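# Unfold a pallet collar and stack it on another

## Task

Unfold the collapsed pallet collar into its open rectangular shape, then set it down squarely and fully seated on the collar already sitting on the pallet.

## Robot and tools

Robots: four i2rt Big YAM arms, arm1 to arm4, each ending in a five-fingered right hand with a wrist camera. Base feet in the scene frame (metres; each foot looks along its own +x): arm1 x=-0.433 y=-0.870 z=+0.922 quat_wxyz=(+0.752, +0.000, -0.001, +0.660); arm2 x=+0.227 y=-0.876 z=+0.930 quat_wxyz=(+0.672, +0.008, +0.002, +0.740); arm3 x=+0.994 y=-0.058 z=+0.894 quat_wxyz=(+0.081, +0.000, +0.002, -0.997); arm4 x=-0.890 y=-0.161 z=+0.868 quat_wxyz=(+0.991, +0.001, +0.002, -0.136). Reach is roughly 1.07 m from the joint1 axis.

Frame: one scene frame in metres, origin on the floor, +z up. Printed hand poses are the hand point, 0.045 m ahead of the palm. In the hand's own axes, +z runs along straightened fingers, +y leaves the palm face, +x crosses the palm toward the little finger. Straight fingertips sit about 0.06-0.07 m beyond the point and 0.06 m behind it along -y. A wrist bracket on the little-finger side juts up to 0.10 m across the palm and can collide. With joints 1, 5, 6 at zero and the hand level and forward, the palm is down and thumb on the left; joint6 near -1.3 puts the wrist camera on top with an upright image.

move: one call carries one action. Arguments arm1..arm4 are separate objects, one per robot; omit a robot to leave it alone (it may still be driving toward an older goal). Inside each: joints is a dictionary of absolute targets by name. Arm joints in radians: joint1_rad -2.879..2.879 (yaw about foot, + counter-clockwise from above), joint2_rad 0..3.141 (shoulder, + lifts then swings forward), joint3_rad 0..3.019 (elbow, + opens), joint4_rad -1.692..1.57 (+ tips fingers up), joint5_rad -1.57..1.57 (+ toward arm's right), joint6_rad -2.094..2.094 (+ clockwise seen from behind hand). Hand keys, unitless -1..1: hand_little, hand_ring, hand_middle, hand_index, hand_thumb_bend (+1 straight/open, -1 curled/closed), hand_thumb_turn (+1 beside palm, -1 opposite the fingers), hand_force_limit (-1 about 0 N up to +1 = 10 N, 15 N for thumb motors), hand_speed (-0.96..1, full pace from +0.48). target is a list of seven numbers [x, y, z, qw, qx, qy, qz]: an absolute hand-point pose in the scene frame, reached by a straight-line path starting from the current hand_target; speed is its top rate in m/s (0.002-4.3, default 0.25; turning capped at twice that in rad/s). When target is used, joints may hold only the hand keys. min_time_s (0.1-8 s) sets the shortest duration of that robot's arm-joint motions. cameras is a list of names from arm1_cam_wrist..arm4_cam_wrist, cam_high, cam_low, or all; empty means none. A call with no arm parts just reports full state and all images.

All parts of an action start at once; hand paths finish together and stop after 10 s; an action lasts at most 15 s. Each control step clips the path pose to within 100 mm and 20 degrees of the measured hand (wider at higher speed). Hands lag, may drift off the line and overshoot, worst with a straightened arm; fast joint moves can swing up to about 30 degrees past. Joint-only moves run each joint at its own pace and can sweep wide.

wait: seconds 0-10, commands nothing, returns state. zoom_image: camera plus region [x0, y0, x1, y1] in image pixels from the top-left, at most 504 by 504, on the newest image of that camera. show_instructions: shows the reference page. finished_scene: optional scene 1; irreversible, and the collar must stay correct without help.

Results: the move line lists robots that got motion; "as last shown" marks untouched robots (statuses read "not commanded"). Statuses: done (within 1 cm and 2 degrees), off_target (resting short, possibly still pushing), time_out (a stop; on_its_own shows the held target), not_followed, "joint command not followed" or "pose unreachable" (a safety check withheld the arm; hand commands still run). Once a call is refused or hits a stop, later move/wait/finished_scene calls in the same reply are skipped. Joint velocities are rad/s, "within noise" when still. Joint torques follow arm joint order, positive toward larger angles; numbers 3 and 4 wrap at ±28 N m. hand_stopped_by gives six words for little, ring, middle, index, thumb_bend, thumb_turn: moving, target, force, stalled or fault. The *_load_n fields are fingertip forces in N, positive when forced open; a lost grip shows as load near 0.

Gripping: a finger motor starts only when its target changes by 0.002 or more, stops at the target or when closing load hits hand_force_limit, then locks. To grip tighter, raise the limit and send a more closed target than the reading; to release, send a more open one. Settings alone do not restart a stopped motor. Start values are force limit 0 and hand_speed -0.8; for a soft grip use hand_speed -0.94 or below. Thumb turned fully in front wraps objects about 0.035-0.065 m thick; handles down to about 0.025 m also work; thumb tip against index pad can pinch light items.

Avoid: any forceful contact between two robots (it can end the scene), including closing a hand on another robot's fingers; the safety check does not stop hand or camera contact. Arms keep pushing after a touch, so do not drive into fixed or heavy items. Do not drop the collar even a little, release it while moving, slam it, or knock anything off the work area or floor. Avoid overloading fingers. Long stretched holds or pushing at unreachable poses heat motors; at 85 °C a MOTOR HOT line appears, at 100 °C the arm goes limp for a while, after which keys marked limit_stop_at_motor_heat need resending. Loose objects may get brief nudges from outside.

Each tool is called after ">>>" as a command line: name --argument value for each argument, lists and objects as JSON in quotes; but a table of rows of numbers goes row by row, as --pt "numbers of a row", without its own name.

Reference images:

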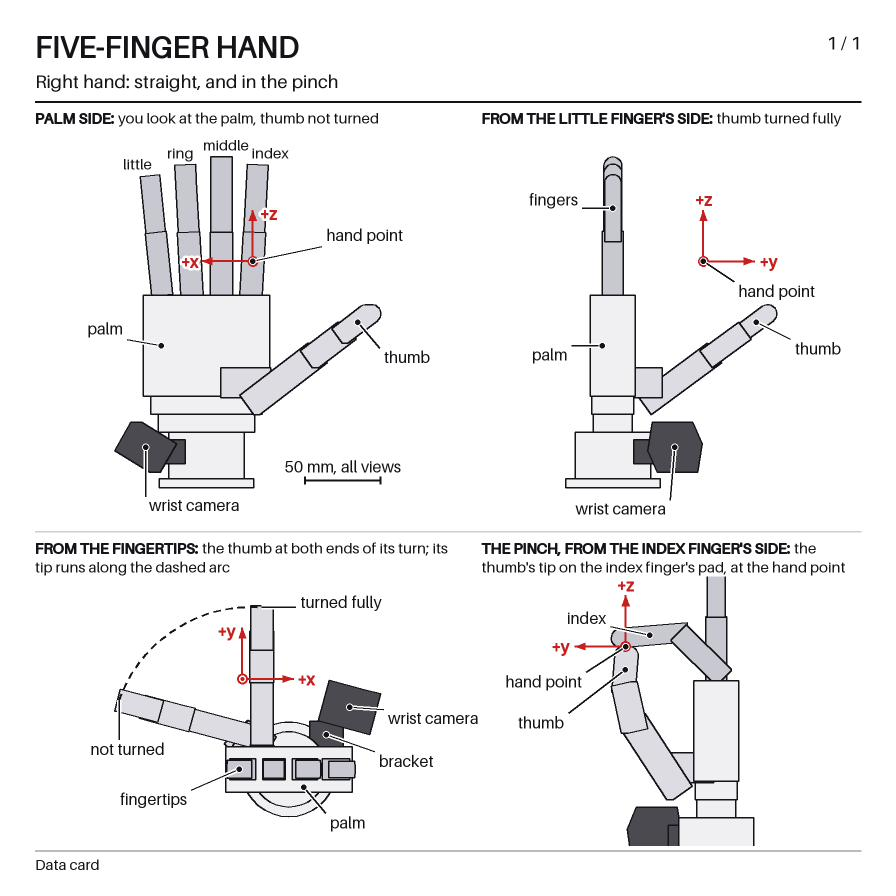

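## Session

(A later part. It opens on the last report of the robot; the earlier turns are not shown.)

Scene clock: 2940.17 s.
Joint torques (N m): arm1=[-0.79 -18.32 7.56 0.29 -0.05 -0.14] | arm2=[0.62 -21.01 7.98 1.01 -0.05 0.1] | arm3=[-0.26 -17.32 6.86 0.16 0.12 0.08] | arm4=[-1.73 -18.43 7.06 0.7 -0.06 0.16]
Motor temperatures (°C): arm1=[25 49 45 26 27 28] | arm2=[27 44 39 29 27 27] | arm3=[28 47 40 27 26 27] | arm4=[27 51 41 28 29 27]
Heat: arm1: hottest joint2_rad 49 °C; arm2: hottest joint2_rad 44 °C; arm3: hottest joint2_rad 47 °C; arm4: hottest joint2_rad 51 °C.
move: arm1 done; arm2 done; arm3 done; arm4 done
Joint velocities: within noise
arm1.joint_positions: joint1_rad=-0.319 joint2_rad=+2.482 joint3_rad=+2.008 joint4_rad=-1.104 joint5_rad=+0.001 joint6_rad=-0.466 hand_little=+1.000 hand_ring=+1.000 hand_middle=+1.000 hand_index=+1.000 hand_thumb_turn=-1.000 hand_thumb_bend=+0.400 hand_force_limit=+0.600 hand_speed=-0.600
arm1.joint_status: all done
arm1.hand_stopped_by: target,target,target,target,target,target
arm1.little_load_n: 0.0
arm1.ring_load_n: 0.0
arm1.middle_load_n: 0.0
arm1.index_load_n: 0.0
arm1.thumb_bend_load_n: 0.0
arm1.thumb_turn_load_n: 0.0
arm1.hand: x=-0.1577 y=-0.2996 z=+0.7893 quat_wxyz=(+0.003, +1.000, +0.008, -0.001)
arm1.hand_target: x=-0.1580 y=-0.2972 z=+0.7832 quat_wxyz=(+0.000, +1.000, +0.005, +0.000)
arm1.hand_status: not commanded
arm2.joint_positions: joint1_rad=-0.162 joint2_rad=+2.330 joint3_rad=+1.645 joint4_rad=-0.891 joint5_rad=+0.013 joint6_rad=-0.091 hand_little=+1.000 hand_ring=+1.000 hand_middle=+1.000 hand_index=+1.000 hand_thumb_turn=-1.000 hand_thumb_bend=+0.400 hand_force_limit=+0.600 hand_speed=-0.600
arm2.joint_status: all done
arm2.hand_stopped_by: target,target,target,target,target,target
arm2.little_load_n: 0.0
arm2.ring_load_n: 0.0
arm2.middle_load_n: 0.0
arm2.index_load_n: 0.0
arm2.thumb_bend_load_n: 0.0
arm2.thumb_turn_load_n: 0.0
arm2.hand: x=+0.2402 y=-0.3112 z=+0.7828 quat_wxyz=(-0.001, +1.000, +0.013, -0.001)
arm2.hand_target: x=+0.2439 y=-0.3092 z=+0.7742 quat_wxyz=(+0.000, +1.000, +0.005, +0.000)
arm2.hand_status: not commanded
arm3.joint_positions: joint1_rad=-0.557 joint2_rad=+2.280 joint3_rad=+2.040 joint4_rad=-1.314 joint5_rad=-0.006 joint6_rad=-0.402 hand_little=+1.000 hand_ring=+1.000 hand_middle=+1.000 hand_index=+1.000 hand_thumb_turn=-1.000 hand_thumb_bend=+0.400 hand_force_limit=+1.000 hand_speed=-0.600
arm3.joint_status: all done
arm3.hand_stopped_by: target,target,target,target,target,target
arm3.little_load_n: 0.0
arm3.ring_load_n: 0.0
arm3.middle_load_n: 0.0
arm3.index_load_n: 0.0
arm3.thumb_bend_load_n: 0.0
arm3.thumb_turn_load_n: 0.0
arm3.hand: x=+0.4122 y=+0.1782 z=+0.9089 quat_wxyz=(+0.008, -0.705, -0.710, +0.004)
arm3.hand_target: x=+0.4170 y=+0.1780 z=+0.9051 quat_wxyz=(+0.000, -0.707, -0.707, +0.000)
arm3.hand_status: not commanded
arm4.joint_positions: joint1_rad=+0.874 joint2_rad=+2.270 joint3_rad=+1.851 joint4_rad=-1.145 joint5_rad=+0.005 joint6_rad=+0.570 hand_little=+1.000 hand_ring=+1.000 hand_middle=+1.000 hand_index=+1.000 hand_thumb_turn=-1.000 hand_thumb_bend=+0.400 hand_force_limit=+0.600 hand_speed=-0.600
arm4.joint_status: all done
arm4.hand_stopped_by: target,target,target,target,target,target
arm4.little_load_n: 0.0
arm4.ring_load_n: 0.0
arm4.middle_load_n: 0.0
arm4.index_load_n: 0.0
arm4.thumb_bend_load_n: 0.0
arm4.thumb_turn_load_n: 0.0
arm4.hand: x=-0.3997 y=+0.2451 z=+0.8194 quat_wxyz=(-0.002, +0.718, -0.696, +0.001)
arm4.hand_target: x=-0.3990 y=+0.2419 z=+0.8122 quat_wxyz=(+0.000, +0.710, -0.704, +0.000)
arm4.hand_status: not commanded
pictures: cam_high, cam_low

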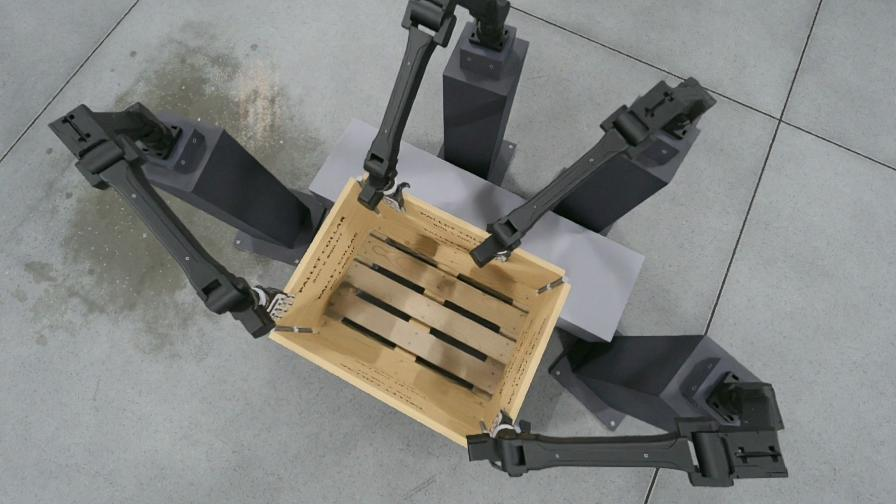

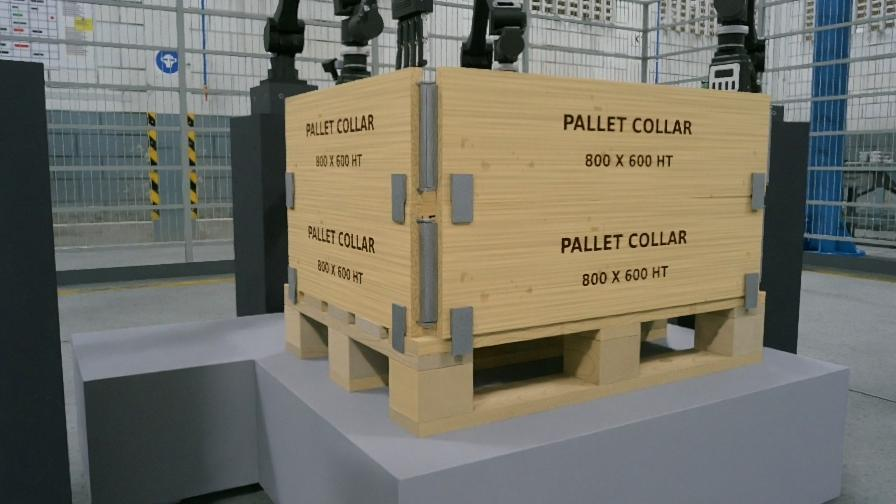

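>>> move --arm1 '{"target":[-0.158,-0.288,0.800,0,1,0.0052,0],"speed":0.1}' --arm2 '{"target":[0.244,-0.300,0.795,0,1,0.0052,0],"speed":0.1}' --arm4 '{"target":[-0.391,0.244,0.830,0,0.710,-0.704,0],"speed":0.1}' --arm3 '{"target":[0.415,0.178,0.98,0,0.7071,0.7071,0],"speed":0.2}'

>>> move --arm1 '{"target":[-0.158,-0.288,0.97,0,1,0.0052,0],"speed":0.15}' --arm2 '{"target":[0.244,-0.300,0.97,0,1,0.0052,0],"speed":0.15}' --arm4 '{"target":[-0.391,0.244,0.98,0,0.710,-0.704,0],"speed":0.15}' --cameras '["cam_low","cam_high","arm4_cam_wrist","arm1_cam_wrist"]'

>>> zoom_image --camera "cam_low" --region '[680, 140, 800, 220]'

>>> zoom_image --camera "cam_low" --region '[275, 130, 455, 230]'

>>> zoom_image --camera "cam_high" --region '[500, 240, 600, 340]'

>>> zoom_image --camera "cam_high" --region '[320, 130, 420, 230]'

>>> zoom_image --camera "cam_high" --region '[440, 380, 540, 480]'

Scene clock: 2948.77 s.
Joint torques (N m): arm1=[-0.38 -18.49 10.73 -0.66 -0.05 -0.1] | arm2=[0.26 -22.36 9.36 0.14 -0.01 0.11] | arm3=[-0.15 -17.14 9.76 0.06 0.12 0.09] | arm4=[-2.49 -18.78 10.73 -0.27 -0.06 0.12]
Motor temperatures (°C): arm1=[25 48 44 26 27 28] | arm2=[27 44 40 29 27 27] | arm3=[28 47 40 27 26 27] | arm4=[27 50 41 27 29 27]
Heat: arm1: hottest joint2_rad 48 °C; arm2: hottest joint2_rad 44 °C; arm3: hottest joint2_rad 47 °C; arm4: hottest joint2_rad 50 °C.
move: arm1 off_target; arm2 off_target; arm3 off_target; arm4 off_target
Joint velocities: within noise
arm1.joint_positions: joint1_rad=-0.319 joint2_rad=+2.482 joint3_rad=+2.018 joint4_rad=-1.125 joint5_rad=+0.001 joint6_rad=-0.466 hand_little=+1.000 hand_ring=+1.000 hand_middle=+1.000 hand_index=+1.000 hand_thumb_turn=-1.000 hand_thumb_bend=+0.400 hand_force_limit=+0.600 hand_speed=-0.600
arm1.joint_status: not commanded
arm1.hand_stopped_by: target,target,target,target,target,target
arm1.little_load_n: 0.0
arm1.ring_load_n: 0.0
arm1.middle_load_n: 0.0
arm1.index_load_n: 0.0
arm1.thumb_bend_load_n: 0.0
arm1.thumb_turn_load_n: 0.0
arm1.hand: x=-0.1582 y=-0.3004 z=+0.7935 quat_wxyz=(+0.008, +1.000, +0.008, -0.003)
arm1.hand_target: x=-0.1581 y=-0.2883 z=+0.8002 quat_wxyz=(+0.000, +1.000, +0.005, +0.000)
arm1.hand_status: off_target (0.014 m and 1.0 deg from the pose sent, 0.016 m and 0.5 deg at the start)
arm2.joint_positions: joint1_rad=-0.162 joint2_rad=+2.330 joint3_rad=+1.664 joint4_rad=-0.926 joint5_rad=+0.013 joint6_rad=-0.089 hand_little=+1.000 hand_ring=+1.000 hand_middle=+1.000 hand_index=+1.000 hand_thumb_turn=-1.000 hand_thumb_bend=+0.400 hand_force_limit=+0.600 hand_speed=-0.600
arm2.joint_status: not commanded
arm2.hand_stopped_by: target,target,target,target,target,target
arm2.little_load_n: 0.0
arm2.ring_load_n: 0.0
arm2.middle_load_n: 0.0
arm2.index_load_n: 0.0
arm2.thumb_bend_load_n: -0.5
arm2.thumb_turn_load_n: -0.5
arm2.hand: x=+0.2402 y=-0.3111 z=+0.7894 quat_wxyz=(+0.007, +1.000, +0.011, -0.001)
arm2.hand_target: x=+0.2440 y=-0.3004 z=+0.7951 quat_wxyz=(+0.000, +1.000, +0.005, +0.000)
arm2.hand_status: off_target (0.013 m and 1.1 deg from the pose sent, 0.017 m and 0.9 deg at the start)
arm3.joint_positions: joint1_rad=-0.557 joint2_rad=+2.244 joint3_rad=+2.135 joint4_rad=-1.484 joint5_rad=-0.006 joint6_rad=-0.402 hand_little=+1.000 hand_ring=+1.000 hand_middle=+1.000 hand_index=+1.000 hand_thumb_turn=-1.000 hand_thumb_bend=+0.400 hand_force_limit=+1.000 hand_speed=-0.600
arm3.joint_status: not commanded
arm3.hand_stopped_by: target,target,target,target,target,target
arm3.little_load_n: 0.0
arm3.ring_load_n: 0.0
arm3.middle_load_n: 0.0
arm3.index_load_n: 0.0
arm3.thumb_bend_load_n: 0.0
arm3.thumb_turn_load_n: 0.0
arm3.hand: x=+0.4219 y=+0.1739 z=+0.9716 quat_wxyz=(-0.009, -0.705, -0.709, -0.003)
arm3.hand_target: x=+0.4154 y=+0.1779 z=+0.9801 quat_wxyz=(+0.000, -0.707, -0.707, +0.000)
arm3.hand_status: off_target (0.012 m and 1.2 deg from the pose sent, 0.071 m and 1.1 deg at the start)
arm4.joint_positions: joint1_rad=+0.874 joint2_rad=+2.270 joint3_rad=+1.851 joint4_rad=-1.173 joint5_rad=+0.005 joint6_rad=+0.570 hand_little=+1.000 hand_ring=+1.000 hand_middle=+1.000 hand_index=+1.000 hand_thumb_turn=-1.000 hand_thumb_bend=+0.400 hand_force_limit=+0.600 hand_speed=-0.600
arm4.joint_status: not commanded
arm4.hand_stopped_by: target,target,target,target,target,target
arm4.little_load_n: 0.0
arm4.ring_load_n: 0.0
arm4.middle_load_n: 0.0
arm4.index_load_n: 0.0
arm4.thumb_bend_load_n: 0.0
arm4.thumb_turn_load_n: 0.0
arm4.hand: x=-0.4054 y=+0.2405 z=+0.8204 quat_wxyz=(+0.011, +0.718, -0.696, -0.001)
arm4.hand_target: x=-0.3913 y=+0.2437 z=+0.8302 quat_wxyz=(+0.000, +0.710, -0.704, +0.000)
arm4.hand_status: off_target (0.018 m and 1.8 deg from the pose sent, 0.014 m and 1.3 deg at the start)
pictures: none

Scene clock: 2950.67 s.
Joint torques (N m): arm1=[-0.5 -19.9 11.55 -0.69 0.06 -0.11] | arm2=[0.79 -21.25 10.92 0.09 -0.03 0.08] | arm3=[-0.15 -17.2 9.73 0.08 0.12 0.09] | arm4=[-1.55 -18.9 12.01 -0.14 -0.07 0.12]
Motor temperatures (°C): arm1=[25 49 44 26 27 28] | arm2=[27 44 40 29 27 27] | arm3=[28 47 40 27 26 27] | arm4=[27 50 41 27 29 27]
Heat: arm1: hottest joint2_rad 49 °C; arm2: hottest joint2_rad 44 °C; arm3: hottest joint2_rad 47 °C; arm4: hottest joint2_rad 50 °C.
move: arm1 off_target; arm2 done; arm4 off_target
Joint velocities: within noise
arm1.joint_positions: joint1_rad=-0.318 joint2_rad=+2.339 joint3_rad=+2.174 joint4_rad=-1.444 joint5_rad=-0.002 joint6_rad=-0.463 hand_little=+1.000 hand_ring=+1.000 hand_middle=+1.000 hand_index=+1.000 hand_thumb_turn=-1.000 hand_thumb_bend=+0.400 hand_force_limit=+0.600 hand_speed=-0.600
arm1.joint_status: not commanded
arm1.hand_stopped_by: target,target,target,target,target,target
arm1.little_load_n: 0.0
arm1.ring_load_n: 0.0
arm1.middle_load_n: 0.0
arm1.index_load_n: 0.0
arm1.thumb_bend_load_n: 0.0
arm1.thumb_turn_load_n: 0.0
arm1.hand: x=-0.1592 y=-0.2994 z=+0.9499 quat_wxyz=(+0.017, +1.000, +0.007, -0.009)
arm1.hand_target: x=-0.1582 y=-0.2887 z=+0.9700 quat_wxyz=(+0.000, +1.000, +0.005, +0.000)
arm1.hand_status: off_target (0.023 m and 2.2 deg from the pose sent, 0.177 m and 1.1 deg at the start)
arm2.joint_positions: joint1_rad=-0.162 joint2_rad=+2.107 joint3_rad=+1.779 joint4_rad=-1.259 joint5_rad=+0.013 joint6_rad=-0.084 hand_little=+1.000 hand_ring=+1.000 hand_middle=+1.000 hand_index=+1.000 hand_thumb_turn=-1.000 hand_thumb_bend=+0.400 hand_force_limit=+0.600 hand_speed=-0.600
arm2.joint_status: not commanded
arm2.hand_stopped_by: target,target,target,target,target,target
arm2.little_load_n: 0.0
arm2.ring_load_n: 0.0
arm2.middle_load_n: 0.0
arm2.index_load_n: 0.0
arm2.thumb_bend_load_n: 0.0
arm2.thumb_turn_load_n: 0.0
arm2.hand: x=+0.2428 y=-0.3078 z=+0.9652 quat_wxyz=(+0.005, +1.000, +0.009, -0.001)
arm2.hand_target: x=+0.2440 y=-0.3001 z=+0.9700 quat_wxyz=(+0.000, +1.000, +0.005, +0.000)
arm2.hand_status: done (0.009 m and 0.7 deg from the pose sent, 0.181 m and 1.1 deg at the start)
arm3: as last shown
arm4.joint_positions: joint1_rad=+0.868 joint2_rad=+2.168 joint3_rad=+2.057 joint4_rad=-1.496 joint5_rad=+0.005 joint6_rad=+0.570 hand_little=+1.000 hand_ring=+1.000 hand_middle=+1.000 hand_index=+1.000 hand_thumb_turn=-1.000 hand_thumb_bend=+0.400 hand_force_limit=+0.600 hand_speed=-0.600
arm4.joint_status: not commanded
arm4.hand_stopped_by: target,target,target,target,target,target
arm4.little_load_n: 0.0
arm4.ring_load_n: 0.0
arm4.middle_load_n: 0.0
arm4.index_load_n: 0.0
arm4.thumb_bend_load_n: 0.0
arm4.thumb_turn_load_n: 0.0
arm4.hand: x=-0.4026 y=+0.2376 z=+0.9631 quat_wxyz=(+0.018, +0.716, -0.698, -0.003)
arm4.hand_target: x=-0.3916 y=+0.2436 z=+0.9802 quat_wxyz=(-0.001, +0.710, -0.704, +0.000)
arm4.hand_status: off_target (0.021 m and 2.3 deg from the pose sent, 0.160 m and 1.8 deg at the start)
pictures: arm1_cam_wrist, arm4_cam_wrist, cam_high, cam_low
arm1_cam_wrist: T_world_to_cam=[[0.27596, -0.96116, 0.00384, -0.24411], [-0.82507, -0.23483, 0.51392, -0.68405], [-0.49306, -0.14499, -0.85783, 0.80915]] pos_world=[-0.09807, -0.27795, 1.0466]
arm4_cam_wrist: T_world_to_cam=[[-0.96697, -0.24658, 0.06457, -0.39486], [-0.18672, 0.85767, 0.4791, -0.73627], [-0.17352, 0.45122, -0.87538, 0.77993]] pos_world=[-0.38397, 0.18219, 1.06097]

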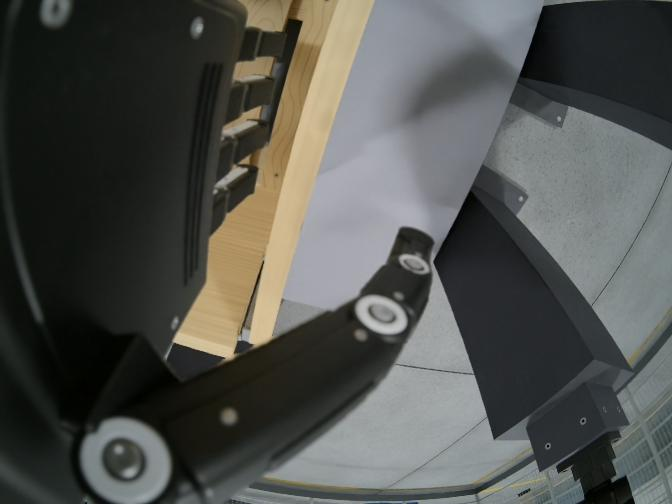

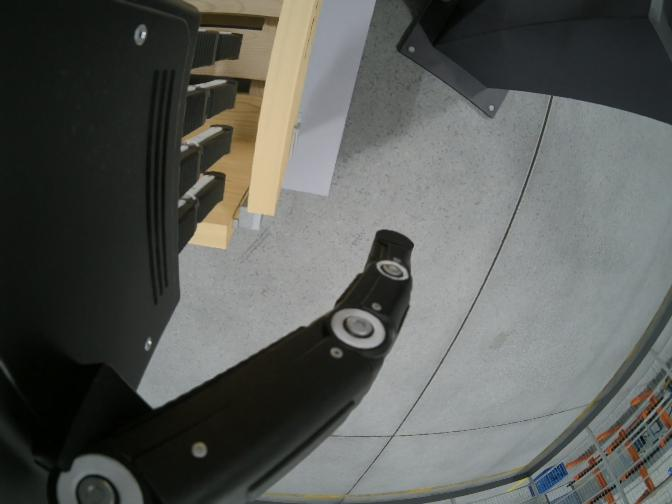

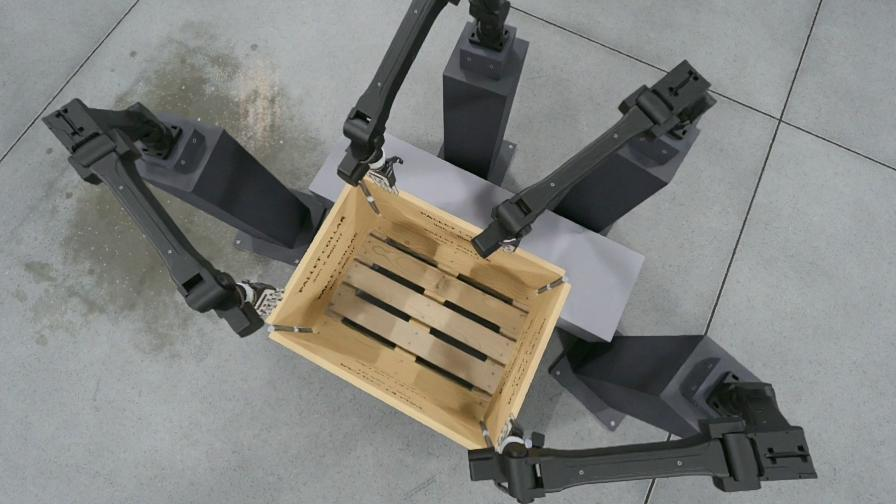

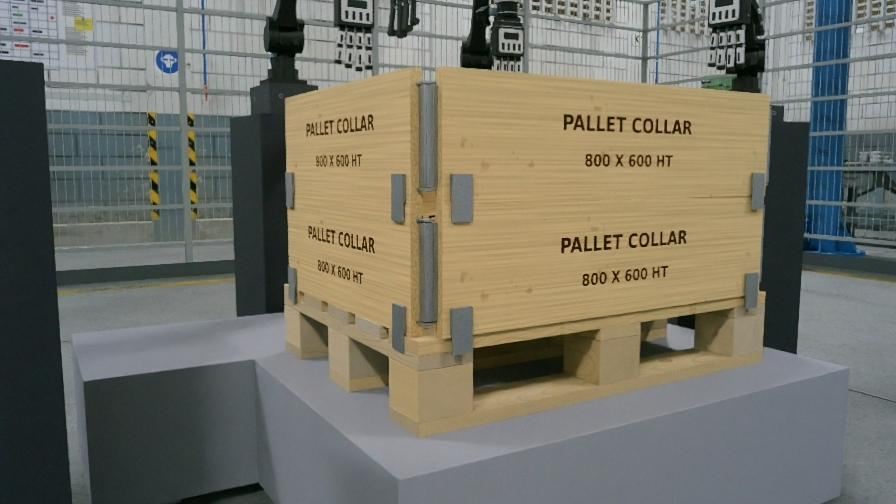

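Scaled by 4.200.

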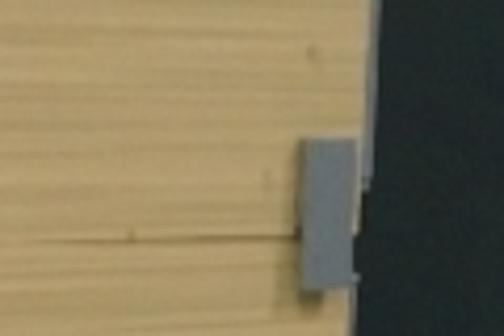

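Scaled by 2.800.

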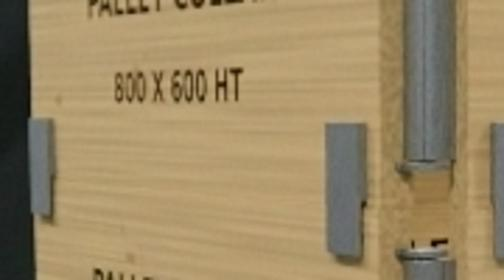

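Scaled by 5.040.

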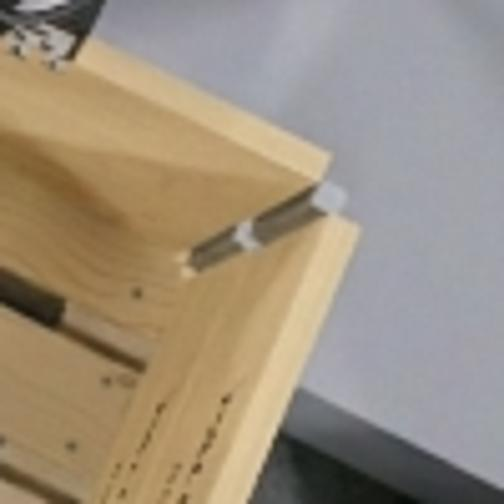

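Scaled by 5.040.

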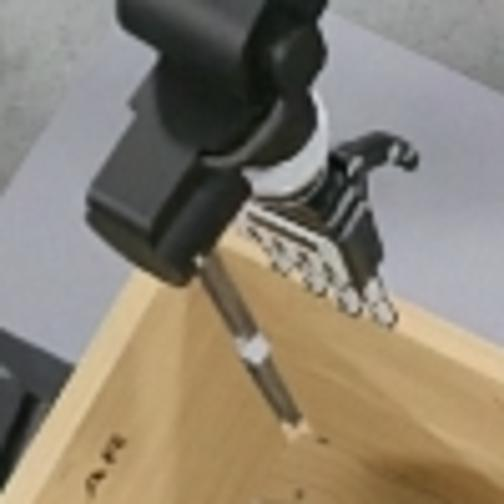

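Scaled by 5.040.

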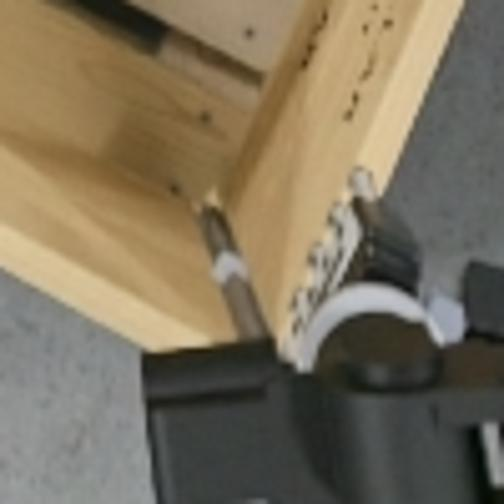

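>>> zoom_image --camera "arm4_cam_wrist" --region '[200, 0, 360, 260]'

>>> zoom_image --camera "arm1_cam_wrist" --region '[220, 180, 380, 370]'

>>> zoom_image --camera "cam_low" --region '[590, 150, 690, 230]'

Scaled by 1.938 from the camera's image (finer frame: 960x720).

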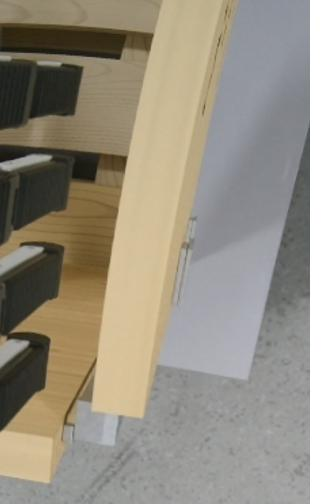

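Scaled by 2.653 from the camera's image (finer frame: 960x720).

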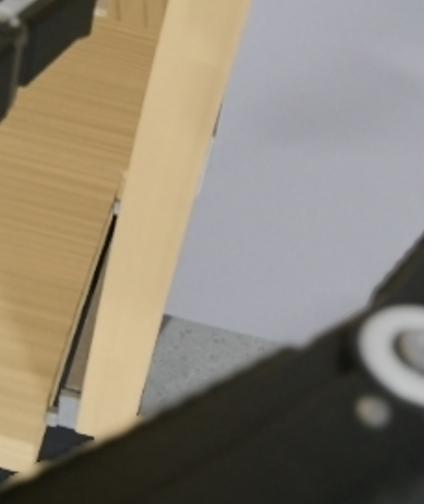

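Scaled by 5.040.

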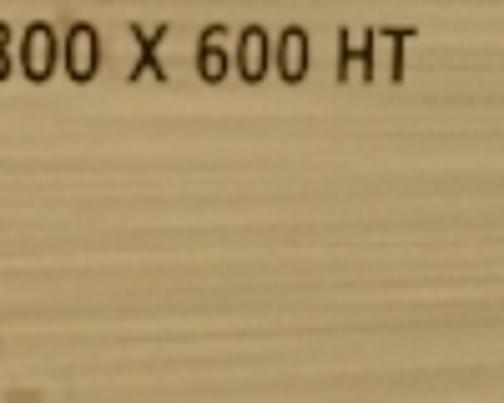

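>>> move --arm4 '{"target":[-0.395,0.250,0.80,0,0.710,-0.704,0],"speed":0.12}' --cameras '["arm4_cam_wrist","cam_high"]'

Scene clock: 2964.87 s.
Joint torques (N m): arm1=[-0.38 -19.6 11.56 -0.69 0.06 -0.12] | arm2=[0.32 -21.01 10.86 0.28 -0.05 0.09] | arm3=[-0.15 -17.2 9.72 0.08 0.12 0.09] | arm4=[-0.62 -18.61 7.32 0.66 -0.04 0.17]
Motor temperatures (°C): arm1=[25 50 46 26 27 28] | arm2=[27 43 41 29 27 27] | arm3=[28 46 41 27 26 27] | arm4=[27 49 41 27 29 27]
Heat: arm1: hottest joint2_rad 50 °C; arm2: hottest joint2_rad 43 °C; arm3: hottest joint2_rad 46 °C; arm4: hottest joint2_rad 49 °C.
move: arm4 off_target
Joint velocities: within noise
arm1, arm2, arm3: as last shown
arm4.joint_positions: joint1_rad=+0.868 joint2_rad=+2.300 joint3_rad=+1.878 joint4_rad=-1.141 joint5_rad=+0.005 joint6_rad=+0.577 hand_little=+1.000 hand_ring=+1.000 hand_middle=+1.000 hand_index=+1.000 hand_thumb_turn=-1.000 hand_thumb_bend=+0.400 hand_force_limit=+0.600 hand_speed=-0.600
arm4.joint_status: not commanded
arm4.hand_stopped_by: target,target,target,target,target,target
arm4.little_load_n: 0.0
arm4.ring_load_n: 0.0
arm4.middle_load_n: 0.0
arm4.index_load_n: 0.0
arm4.thumb_bend_load_n: 0.0
arm4.thumb_turn_load_n: 0.5
arm4.hand: x=-0.3908 y=+0.2464 z=+0.8092 quat_wxyz=(-0.003, +0.713, -0.701, +0.001)
arm4.hand_target: x=-0.3951 y=+0.2499 z=+0.8002 quat_wxyz=(+0.000, +0.710, -0.704, +0.000)
arm4.hand_status: off_target (0.011 m and 0.6 deg from the pose sent, 0.164 m and 2.3 deg at the start)
arm4_cam_wrist: T_world_to_cam=[[-0.97035, -0.24053, 0.02363, -0.34104], [-0.19801, 0.84726, 0.49289, -0.68092], [-0.13857, 0.4736, -0.86977, 0.64682]] pos_world=[-0.37613, 0.18855, 0.90626]

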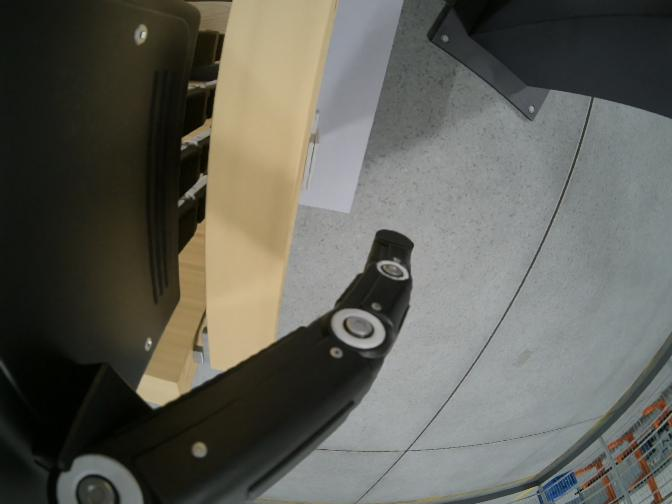

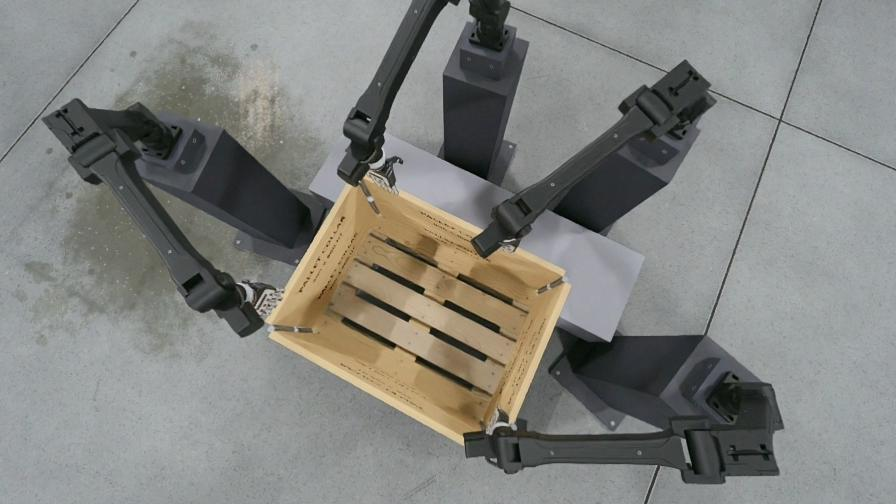

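>>> move --arm4 '{"target":[-0.393,0.250,0.765,0,0.710,-0.704,0],"speed":0.05}' --cameras '["cam_low"]'

>>> zoom_image --camera "cam_low" --region '[680, 140, 800, 220]'

Scene clock: 2968.93 s.
Joint torques (N m): arm1=[-0.44 -19.49 11.55 -0.68 0.07 -0.12] | arm2=[0.62 -21.07 10.93 0.08 -0.01 0.15] | arm3=[-0.15 -17.2 9.72 0.08 0.12 0.09] | arm4=[-0.56 -18.08 6.91 0.7 0.07 0.14]
Motor temperatures (°C): arm1=[25 50 47 26 27 28] | arm2=[27 43 42 29 27 27] | arm3=[28 46 41 27 26 27] | arm4=[27 48 41 27 29 27]
Heat: arm1: hottest joint2_rad 50 °C; arm2: hottest joint2_rad 43 °C; arm3: hottest joint2_rad 46 °C; arm4: hottest joint2_rad 48 °C.
move: arm4 off_target
Joint velocities: within noise
arm1, arm2, arm3: as last shown
arm1.ring_load_n: -0.5
arm2.thumb_bend_load_n: 0.5
arm2.thumb_turn_load_n: -0.5
arm4.joint_positions: joint1_rad=+0.868 joint2_rad=+2.340 joint3_rad=+1.874 joint4_rad=-1.086 joint5_rad=+0.002 joint6_rad=+0.577 hand_little=+1.000 hand_ring=+1.000 hand_middle=+1.000 hand_index=+1.000 hand_thumb_turn=-1.000 hand_thumb_bend=+0.400 hand_force_limit=+0.600 hand_speed=-0.600
arm4.joint_status: not commanded
arm4.hand_stopped_by: target,target,target,target,target,target
arm4.little_load_n: 0.0
arm4.ring_load_n: 0.0
arm4.middle_load_n: 0.0
arm4.index_load_n: 0.0
arm4.thumb_bend_load_n: 0.0
arm4.thumb_turn_load_n: 0.0
arm4.hand: x=-0.3874 y=+0.2494 z=+0.7813 quat_wxyz=(-0.008, +0.713, -0.701, +0.001)
arm4.hand_target: x=-0.3934 y=+0.2498 z=+0.7652 quat_wxyz=(+0.000, +0.710, -0.704, +0.000)
arm4.hand_status: off_target (0.017 m and 1.1 deg from the pose sent, 0.044 m and 0.6 deg at the start)

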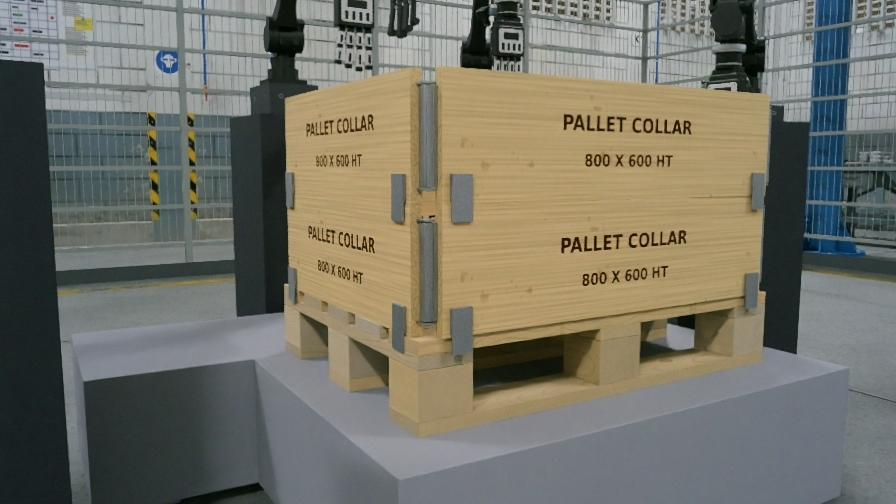

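Scaled by 4.200.

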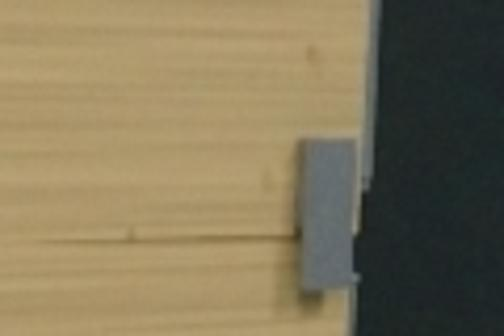

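>>> move --arm4 '{"target":[-0.395,0.250,0.740,0,0.710,-0.704,0],"speed":0.05}' --cameras '["cam_low"]'

>>> zoom_image --camera "cam_low" --region '[680, 140, 800, 220]'

Scene clock: 2974.33 s.
Joint torques (N m): arm1=[-0.44 -19.66 11.58 -0.69 0.06 -0.12] | arm2=[0.97 -21.36 10.82 0.16 0.04 0.09] | arm3=[-0.15 -17.2 9.72 0.08 0.12 0.08] | arm4=[-0.38 -16.26 5.91 1.72 0.31 0.13]
Motor temperatures (°C): arm1=[25 51 47 26 27 28] | arm2=[27 43 42 29 27 27] | arm3=[28 46 41 27 26 27] | arm4=[27 48 41 27 29 27]
Heat: arm1: hottest joint2_rad 51 °C; arm2: hottest joint2_rad 43 °C; arm3: hottest joint2_rad 46 °C; arm4: hottest joint2_rad 48 °C.
move: arm4 off_target
Joint velocities: within noise
arm1, arm2, arm3: as last shown
arm1.ring_load_n: 0.0
arm2.thumb_bend_load_n: 0.0
arm2.thumb_turn_load_n: 0.0
arm4.joint_positions: joint1_rad=+0.868 joint2_rad=+2.340 joint3_rad=+1.866 joint4_rad=-1.068 joint5_rad=-0.003 joint6_rad=+0.577 hand_little=+1.000 hand_ring=+1.000 hand_middle=+1.000 hand_index=+1.000 hand_thumb_turn=-1.000 hand_thumb_bend=+0.400 hand_force_limit=+0.600 hand_speed=-0.600
arm4.joint_status: not commanded
arm4.hand_stopped_by: target,target,target,target,target,target
arm4.little_load_n: 0.0
arm4.ring_load_n: 0.0
arm4.middle_load_n: 0.5
arm4.index_load_n: 0.0
arm4.thumb_bend_load_n: 2.0
arm4.thumb_turn_load_n: -1.0
arm4.hand: x=-0.3869 y=+0.2511 z=+0.7790 quat_wxyz=(-0.014, +0.713, -0.701, +0.000)
arm4.hand_target: x=-0.3966 y=+0.2487 z=+0.7416 quat_wxyz=(+0.000, +0.710, -0.704, +0.000)
arm4.hand_status: off_target (0.040 m and 1.7 deg from the pose sent, 0.042 m and 1.1 deg at the start)

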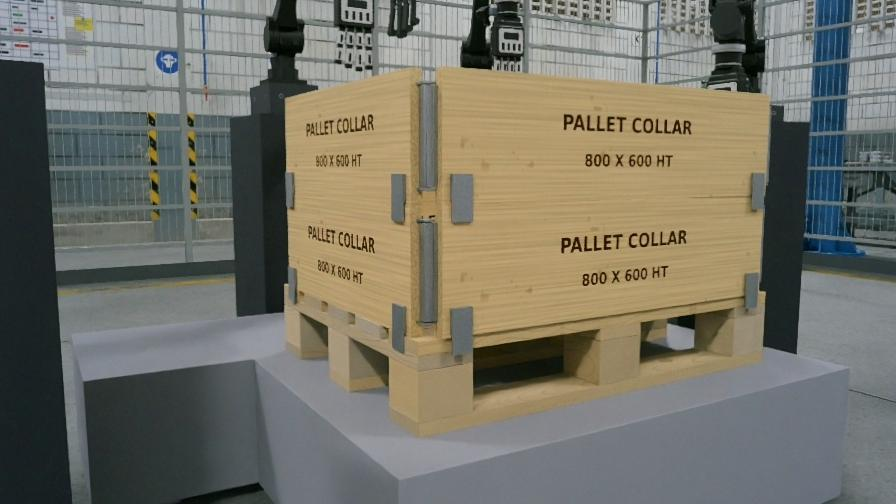

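Scaled by 4.200.

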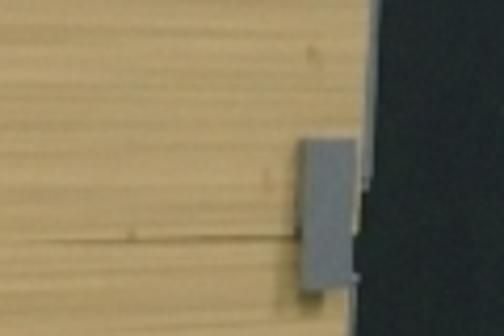

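>>> move --arm4 '{"target":[-0.393,0.246,0.79,0,0.710,-0.704,0],"speed":0.1}'

>>> move --arm4 '{"target":[-0.40,0.246,1.05,0,0.710,-0.704,0],"speed":0.25}' --arm1 '{"target":[-0.158,-0.34,1.05,0,1,0.0052,0],"speed":0.2}' --arm2 '{"target":[0.244,-0.36,1.05,0,1,0.0052,0],"speed":0.2}' --arm3 '{"target":[0.47,0.178,1.03,0,0.7071,0.7071,0],"speed":0.2}' --cameras '["all"]'

>>> zoom_image --camera "cam_high" --region '[500, 240, 600, 340]'

>>> zoom_image --camera "cam_high" --region '[320, 130, 420, 230]'

>>> zoom_image --camera "cam_high" --region '[440, 380, 540, 480]'

>>> zoom_image --camera "cam_high" --region '[240, 270, 340, 370]'

>>> zoom_image --camera "cam_low" --region '[380, 160, 500, 250]'

Scene clock: 2982.83 s.
Joint torques (N m): arm1=[-0.38 -19.6 11.56 -0.66 0.06 -0.11] | arm2=[0.32 -21.25 10.8 0.05 0.02 0.1] | arm3=[-0.15 -17.2 9.73 0.08 0.12 0.09] | arm4=[-0.85 -20.13 7.54 -0.1 0.06 0.09]
Motor temperatures (°C): arm1=[25 51 48 26 27 28] | arm2=[27 43 42 29 27 27] | arm3=[28 46 42 27 26 27] | arm4=[27 47 41 27 29 27]
Heat: arm1: hottest joint2_rad 51 °C; arm2: hottest joint2_rad 43 °C; arm3: hottest joint2_rad 46 °C; arm4: hottest joint2_rad 47 °C.
move: arm4 done
Joint velocities: within noise
arm1, arm2, arm3: as last shown
arm1.middle_load_n: 0.5
arm1.thumb_bend_load_n: 0.5
arm3.thumb_bend_load_n: -0.5
arm4.joint_positions: joint1_rad=+0.868 joint2_rad=+2.335 joint3_rad=+1.863 joint4_rad=-1.101 joint5_rad=+0.002 joint6_rad=+0.577 hand_little=+1.000 hand_ring=+1.000 hand_middle=+1.000 hand_index=+1.000 hand_thumb_turn=-1.000 hand_thumb_bend=+0.400 hand_force_limit=+0.600 hand_speed=-0.600
arm4.joint_status: not commanded
arm4.hand_stopped_by: target,target,target,target,target,target
arm4.little_load_n: 0.0
arm4.ring_load_n: 0.0
arm4.middle_load_n: 0.0
arm4.index_load_n: 0.0
arm4.thumb_bend_load_n: 0.0
arm4.thumb_turn_load_n: 0.0
arm4.hand: x=-0.3938 y=+0.2455 z=+0.7819 quat_wxyz=(+0.002, +0.713, -0.701, -0.001)
arm4.hand_target: x=-0.3931 y=+0.2459 z=+0.7898 quat_wxyz=(+0.000, +0.710, -0.704, +0.000)
arm4.hand_status: done (0.008 m and 0.6 deg from the pose sent, 0.014 m and 1.7 deg at the start)
pictures: none

Scene clock: 2984.70 s.
Joint torques (N m): arm1=[-1.96 -19.02 8.44 -0.64 0.08 -0.33] | arm2=[0.56 -19.66 8.06 0.17 0 0.07] | arm3=[-0.44 -16.62 6.69 0.16 0.12 -0.05] | arm4=[-0.44 -17.55 12.15 -0.2 -0.03 0.16]
Motor temperatures (°C): arm1=[25 51 48 26 27 28] | arm2=[27 43 42 29 27 27] | arm3=[28 46 42 27 26 27] | arm4=[27 47 41 27 29 27]
Heat: arm1: hottest joint2_rad 51 °C; arm2: hottest joint2_rad 43 °C; arm3: hottest joint2_rad 46 °C; arm4: hottest joint2_rad 47 °C.
move: arm1 off_target; arm2 done; arm3 done; arm4 off_target
Joint velocities: within noise
arm1.joint_positions: joint1_rad=-0.332 joint2_rad=+2.155 joint3_rad=+2.094 joint4_rad=-1.515 joint5_rad=-0.002 joint6_rad=-0.472 hand_little=+1.000 hand_ring=+1.000 hand_middle=+1.000 hand_index=+1.000 hand_thumb_turn=-1.000 hand_thumb_bend=+0.400 hand_force_limit=+0.600 hand_speed=-0.600
arm1.joint_status: not commanded
arm1.hand_stopped_by: target,target,target,target,target,target
arm1.little_load_n: 0.0
arm1.ring_load_n: 0.0
arm1.middle_load_n: 0.0
arm1.index_load_n: 0.0
arm1.thumb_bend_load_n: 0.0
arm1.thumb_turn_load_n: 0.0
arm1.hand: x=-0.1652 y=-0.3332 z=+1.0399 quat_wxyz=(+0.002, +1.000, +0.004, -0.002)
arm1.hand_target: x=-0.1580 y=-0.3400 z=+1.0498 quat_wxyz=(+0.000, +1.000, +0.005, +0.000)
arm1.hand_status: off_target (0.014 m and 0.3 deg from the pose sent, 0.108 m and 2.2 deg at the start)
arm2.joint_positions: joint1_rad=-0.162 joint2_rad=+1.897 joint3_rad=+1.686 joint4_rad=-1.348 joint5_rad=+0.013 joint6_rad=-0.084 hand_little=+1.000 hand_ring=+1.000 hand_middle=+1.000 hand_index=+1.000 hand_thumb_turn=-1.000 hand_thumb_bend=+0.400 hand_force_limit=+0.600 hand_speed=-0.600
arm2.joint_status: not commanded
arm2.hand_stopped_by: target,target,target,target,target,target
arm2.little_load_n: 0.0
arm2.ring_load_n: 0.0
arm2.middle_load_n: 0.0
arm2.index_load_n: 0.0
arm2.thumb_bend_load_n: 0.0
arm2.thumb_turn_load_n: 0.0
arm2.hand: x=+0.2410 y=-0.3549 z=+1.0526 quat_wxyz=(-0.010, +1.000, +0.009, +0.000)
arm2.hand_target: x=+0.2439 y=-0.3599 z=+1.0500 quat_wxyz=(+0.000, +1.000, +0.005, +0.000)
arm2.hand_status: done (0.006 m and 1.2 deg from the pose sent, 0.100 m and 0.7 deg at the start)
arm3.joint_positions: joint1_rad=-0.587 joint2_rad=+2.079 joint3_rad=+2.004 joint4_rad=-1.490 joint5_rad=-0.006 joint6_rad=-0.420 hand_little=+1.000 hand_ring=+1.000 hand_middle=+1.000 hand_index=+1.000 hand_thumb_turn=-1.000 hand_thumb_bend=+0.400 hand_force_limit=+1.000 hand_speed=-0.600
arm3.joint_status: not commanded
arm3.hand_stopped_by: target,target,target,target,target,target
arm3.little_load_n: 0.0
arm3.ring_load_n: 0.0
arm3.middle_load_n: 0.0
arm3.index_load_n: 0.0
arm3.thumb_bend_load_n: 0.0
arm3.thumb_turn_load_n: 0.0
arm3.hand: x=+0.4635 y=+0.1761 z=+1.0265 quat_wxyz=(+0.003, -0.709, -0.706, +0.002)
arm3.hand_target: x=+0.4698 y=+0.1780 z=+1.0301 quat_wxyz=(+0.000, -0.707, -0.707, +0.000)
arm3.hand_status: done (0.008 m and 0.5 deg from the pose sent, 0.076 m and 1.2 deg at the start)
arm4.joint_positions: joint1_rad=+0.868 joint2_rad=+2.136 joint3_rad=+2.209 joint4_rad=-1.666 joint5_rad=+0.004 joint6_rad=+0.578 hand_little=+1.000 hand_ring=+1.000 hand_middle=+1.000 hand_index=+1.000 hand_thumb_turn=-1.000 hand_thumb_bend=+0.400 hand_force_limit=+0.600 hand_speed=-0.600
arm4.joint_status: not commanded
arm4.hand_stopped_by: target,target,target,target,target,target
arm4.little_load_n: 0.0
arm4.ring_load_n: 0.5
arm4.middle_load_n: 0.0
arm4.index_load_n: 0.0
arm4.thumb_bend_load_n: 0.0
arm4.thumb_turn_load_n: 0.0
arm4.hand: x=-0.4055 y=+0.2359 z=+1.0411 quat_wxyz=(+0.012, +0.713, -0.701, -0.002)
arm4.hand_target: x=-0.4004 y=+0.2456 z=+1.0500 quat_wxyz=(-0.001, +0.710, -0.704, +0.000)
arm4.hand_status: off_target (0.015 m and 1.4 deg from the pose sent, 0.268 m and 0.6 deg at the start)
pictures: arm1_cam_wrist, arm2_cam_wrist, arm3_cam_wrist, arm4_cam_wrist, cam_high, cam_low
arm1_cam_wrist: T_world_to_cam=[[0.27064, -0.96245, -0.02132, -0.25042], [-0.83378, -0.24541, 0.49455, -0.728], [-0.48121, -0.11607, -0.86889, 0.9016]] pos_world=[-0.10536, -0.31503, 1.13809]
arm2_cam_wrist: T_world_to_cam=[[0.30464, -0.9524, -0.01144, -0.40202], [-0.84226, -0.27498, 0.46367, -0.37857], [-0.44474, -0.13162, -0.88594, 1.11159]] pos_world=[0.29798, -0.34068, 1.15573]
arm3_cam_wrist: T_world_to_cam=[[0.97262, 0.2324, -0.0018, -0.49216], [0.20535, -0.85572, 0.47494, -0.42751], [0.10884, -0.4623, -0.88002, 1.0462]] pos_world=[0.45261, 0.23221, 1.12282]
arm4_cam_wrist: T_world_to_cam=[[-0.96956, -0.23922, 0.05221, -0.39306], [-0.18498, 0.85535, 0.48389, -0.77644], [-0.16042, 0.45951, -0.87357, 0.84988]] pos_world=[-0.38838, 0.17958, 1.13867]

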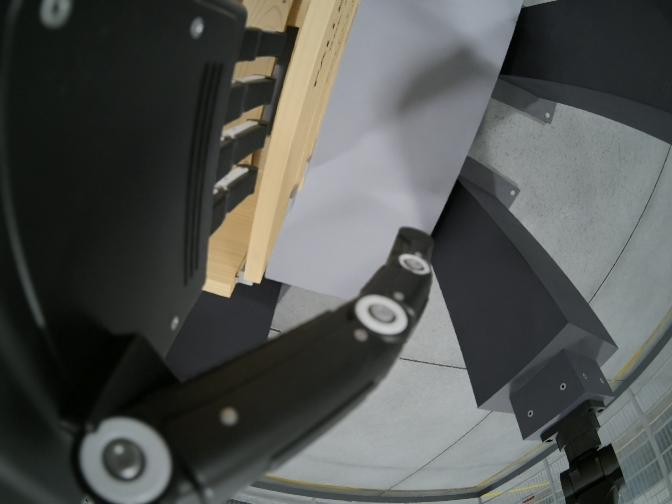

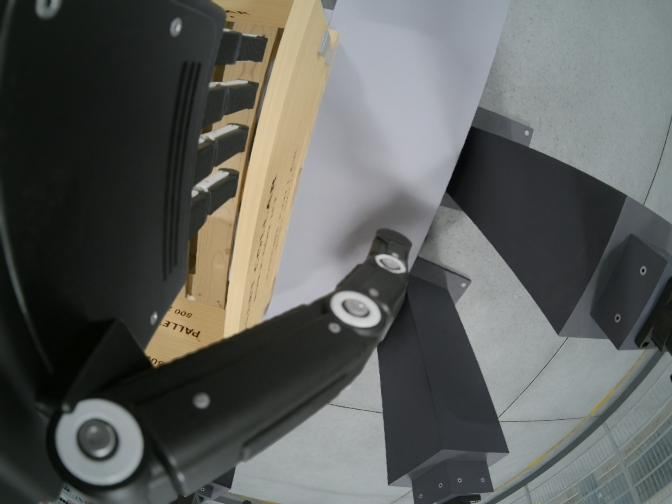

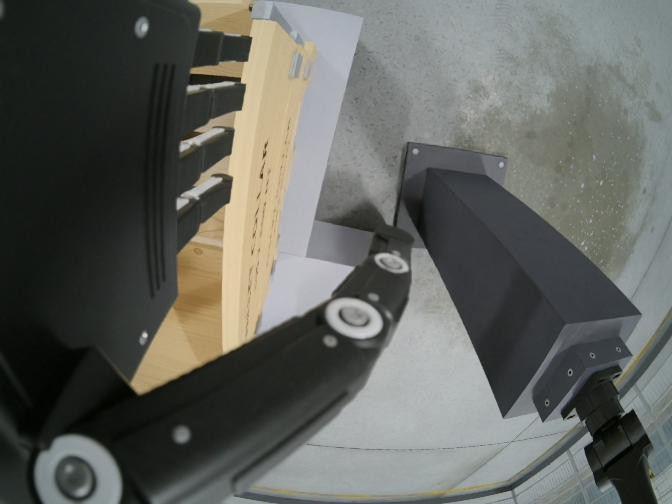

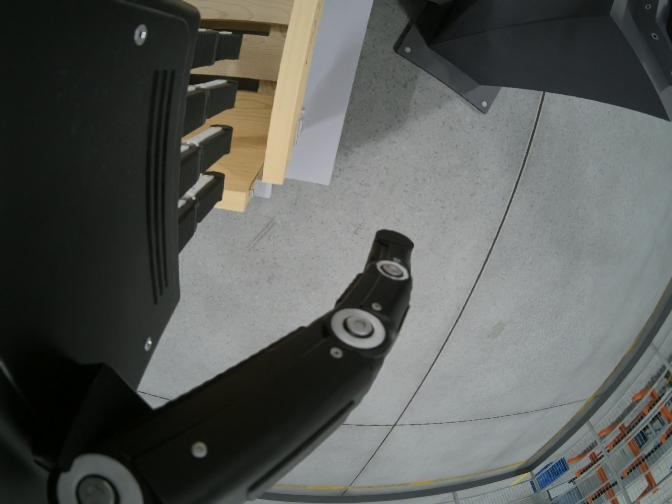

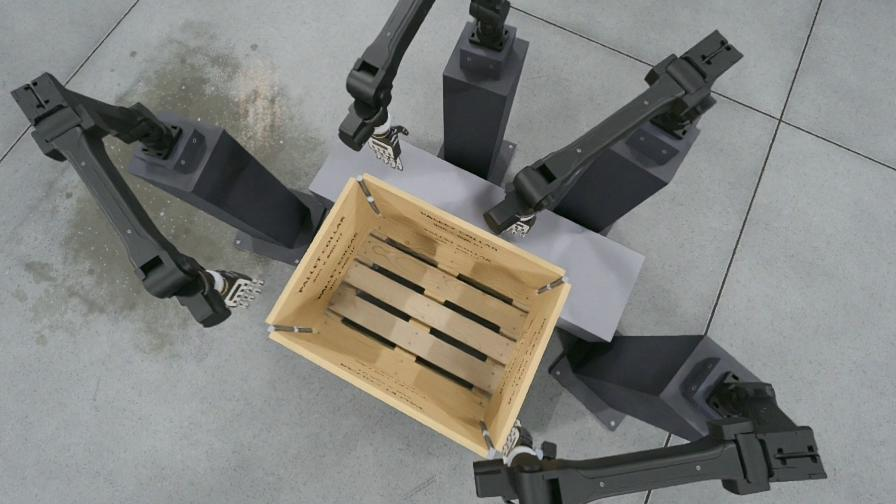

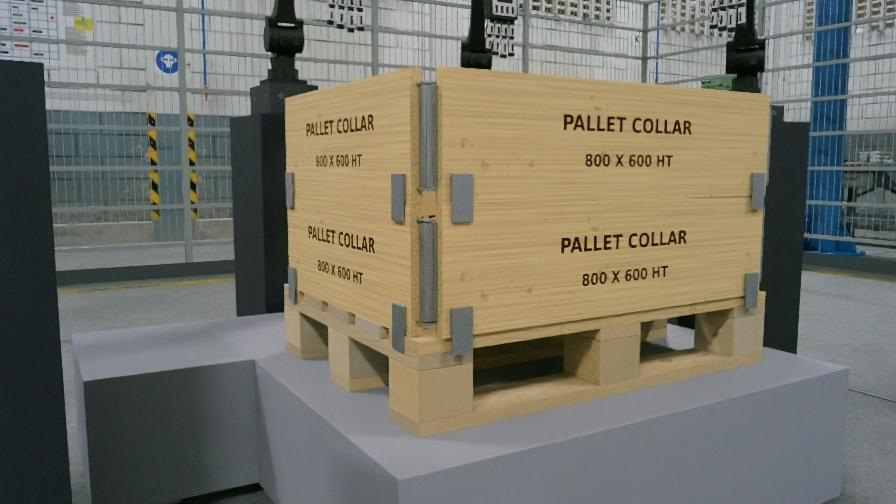

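Scaled by 5.040.

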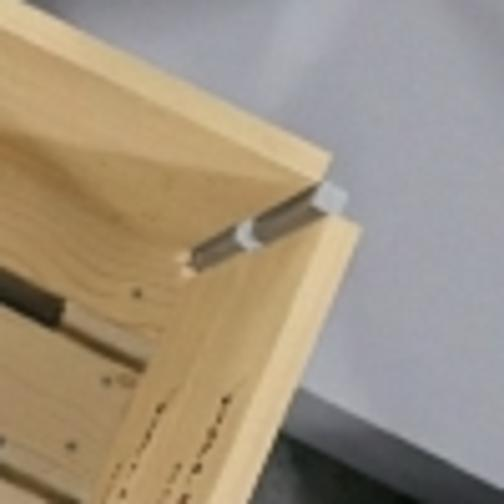

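Scaled by 5.040.

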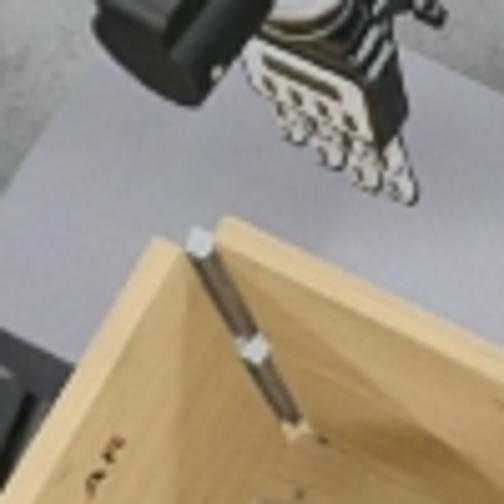

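Scaled by 5.040.

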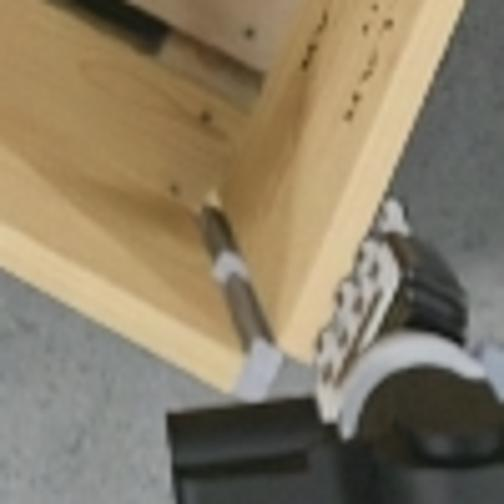

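Scaled by 5.040.

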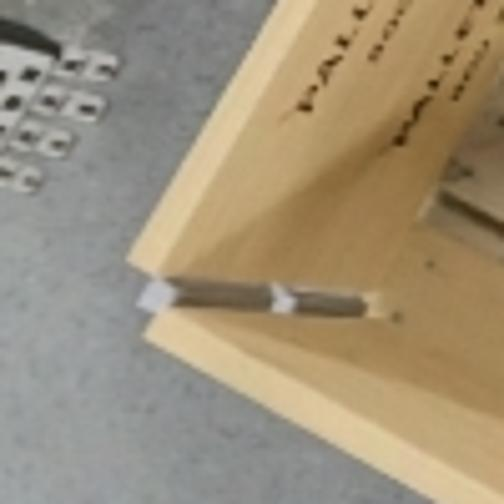

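Scaled by 4.200.

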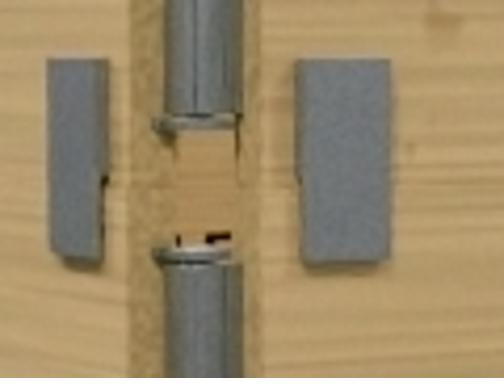

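>>> finished_scene

The scene is finished: the task was done.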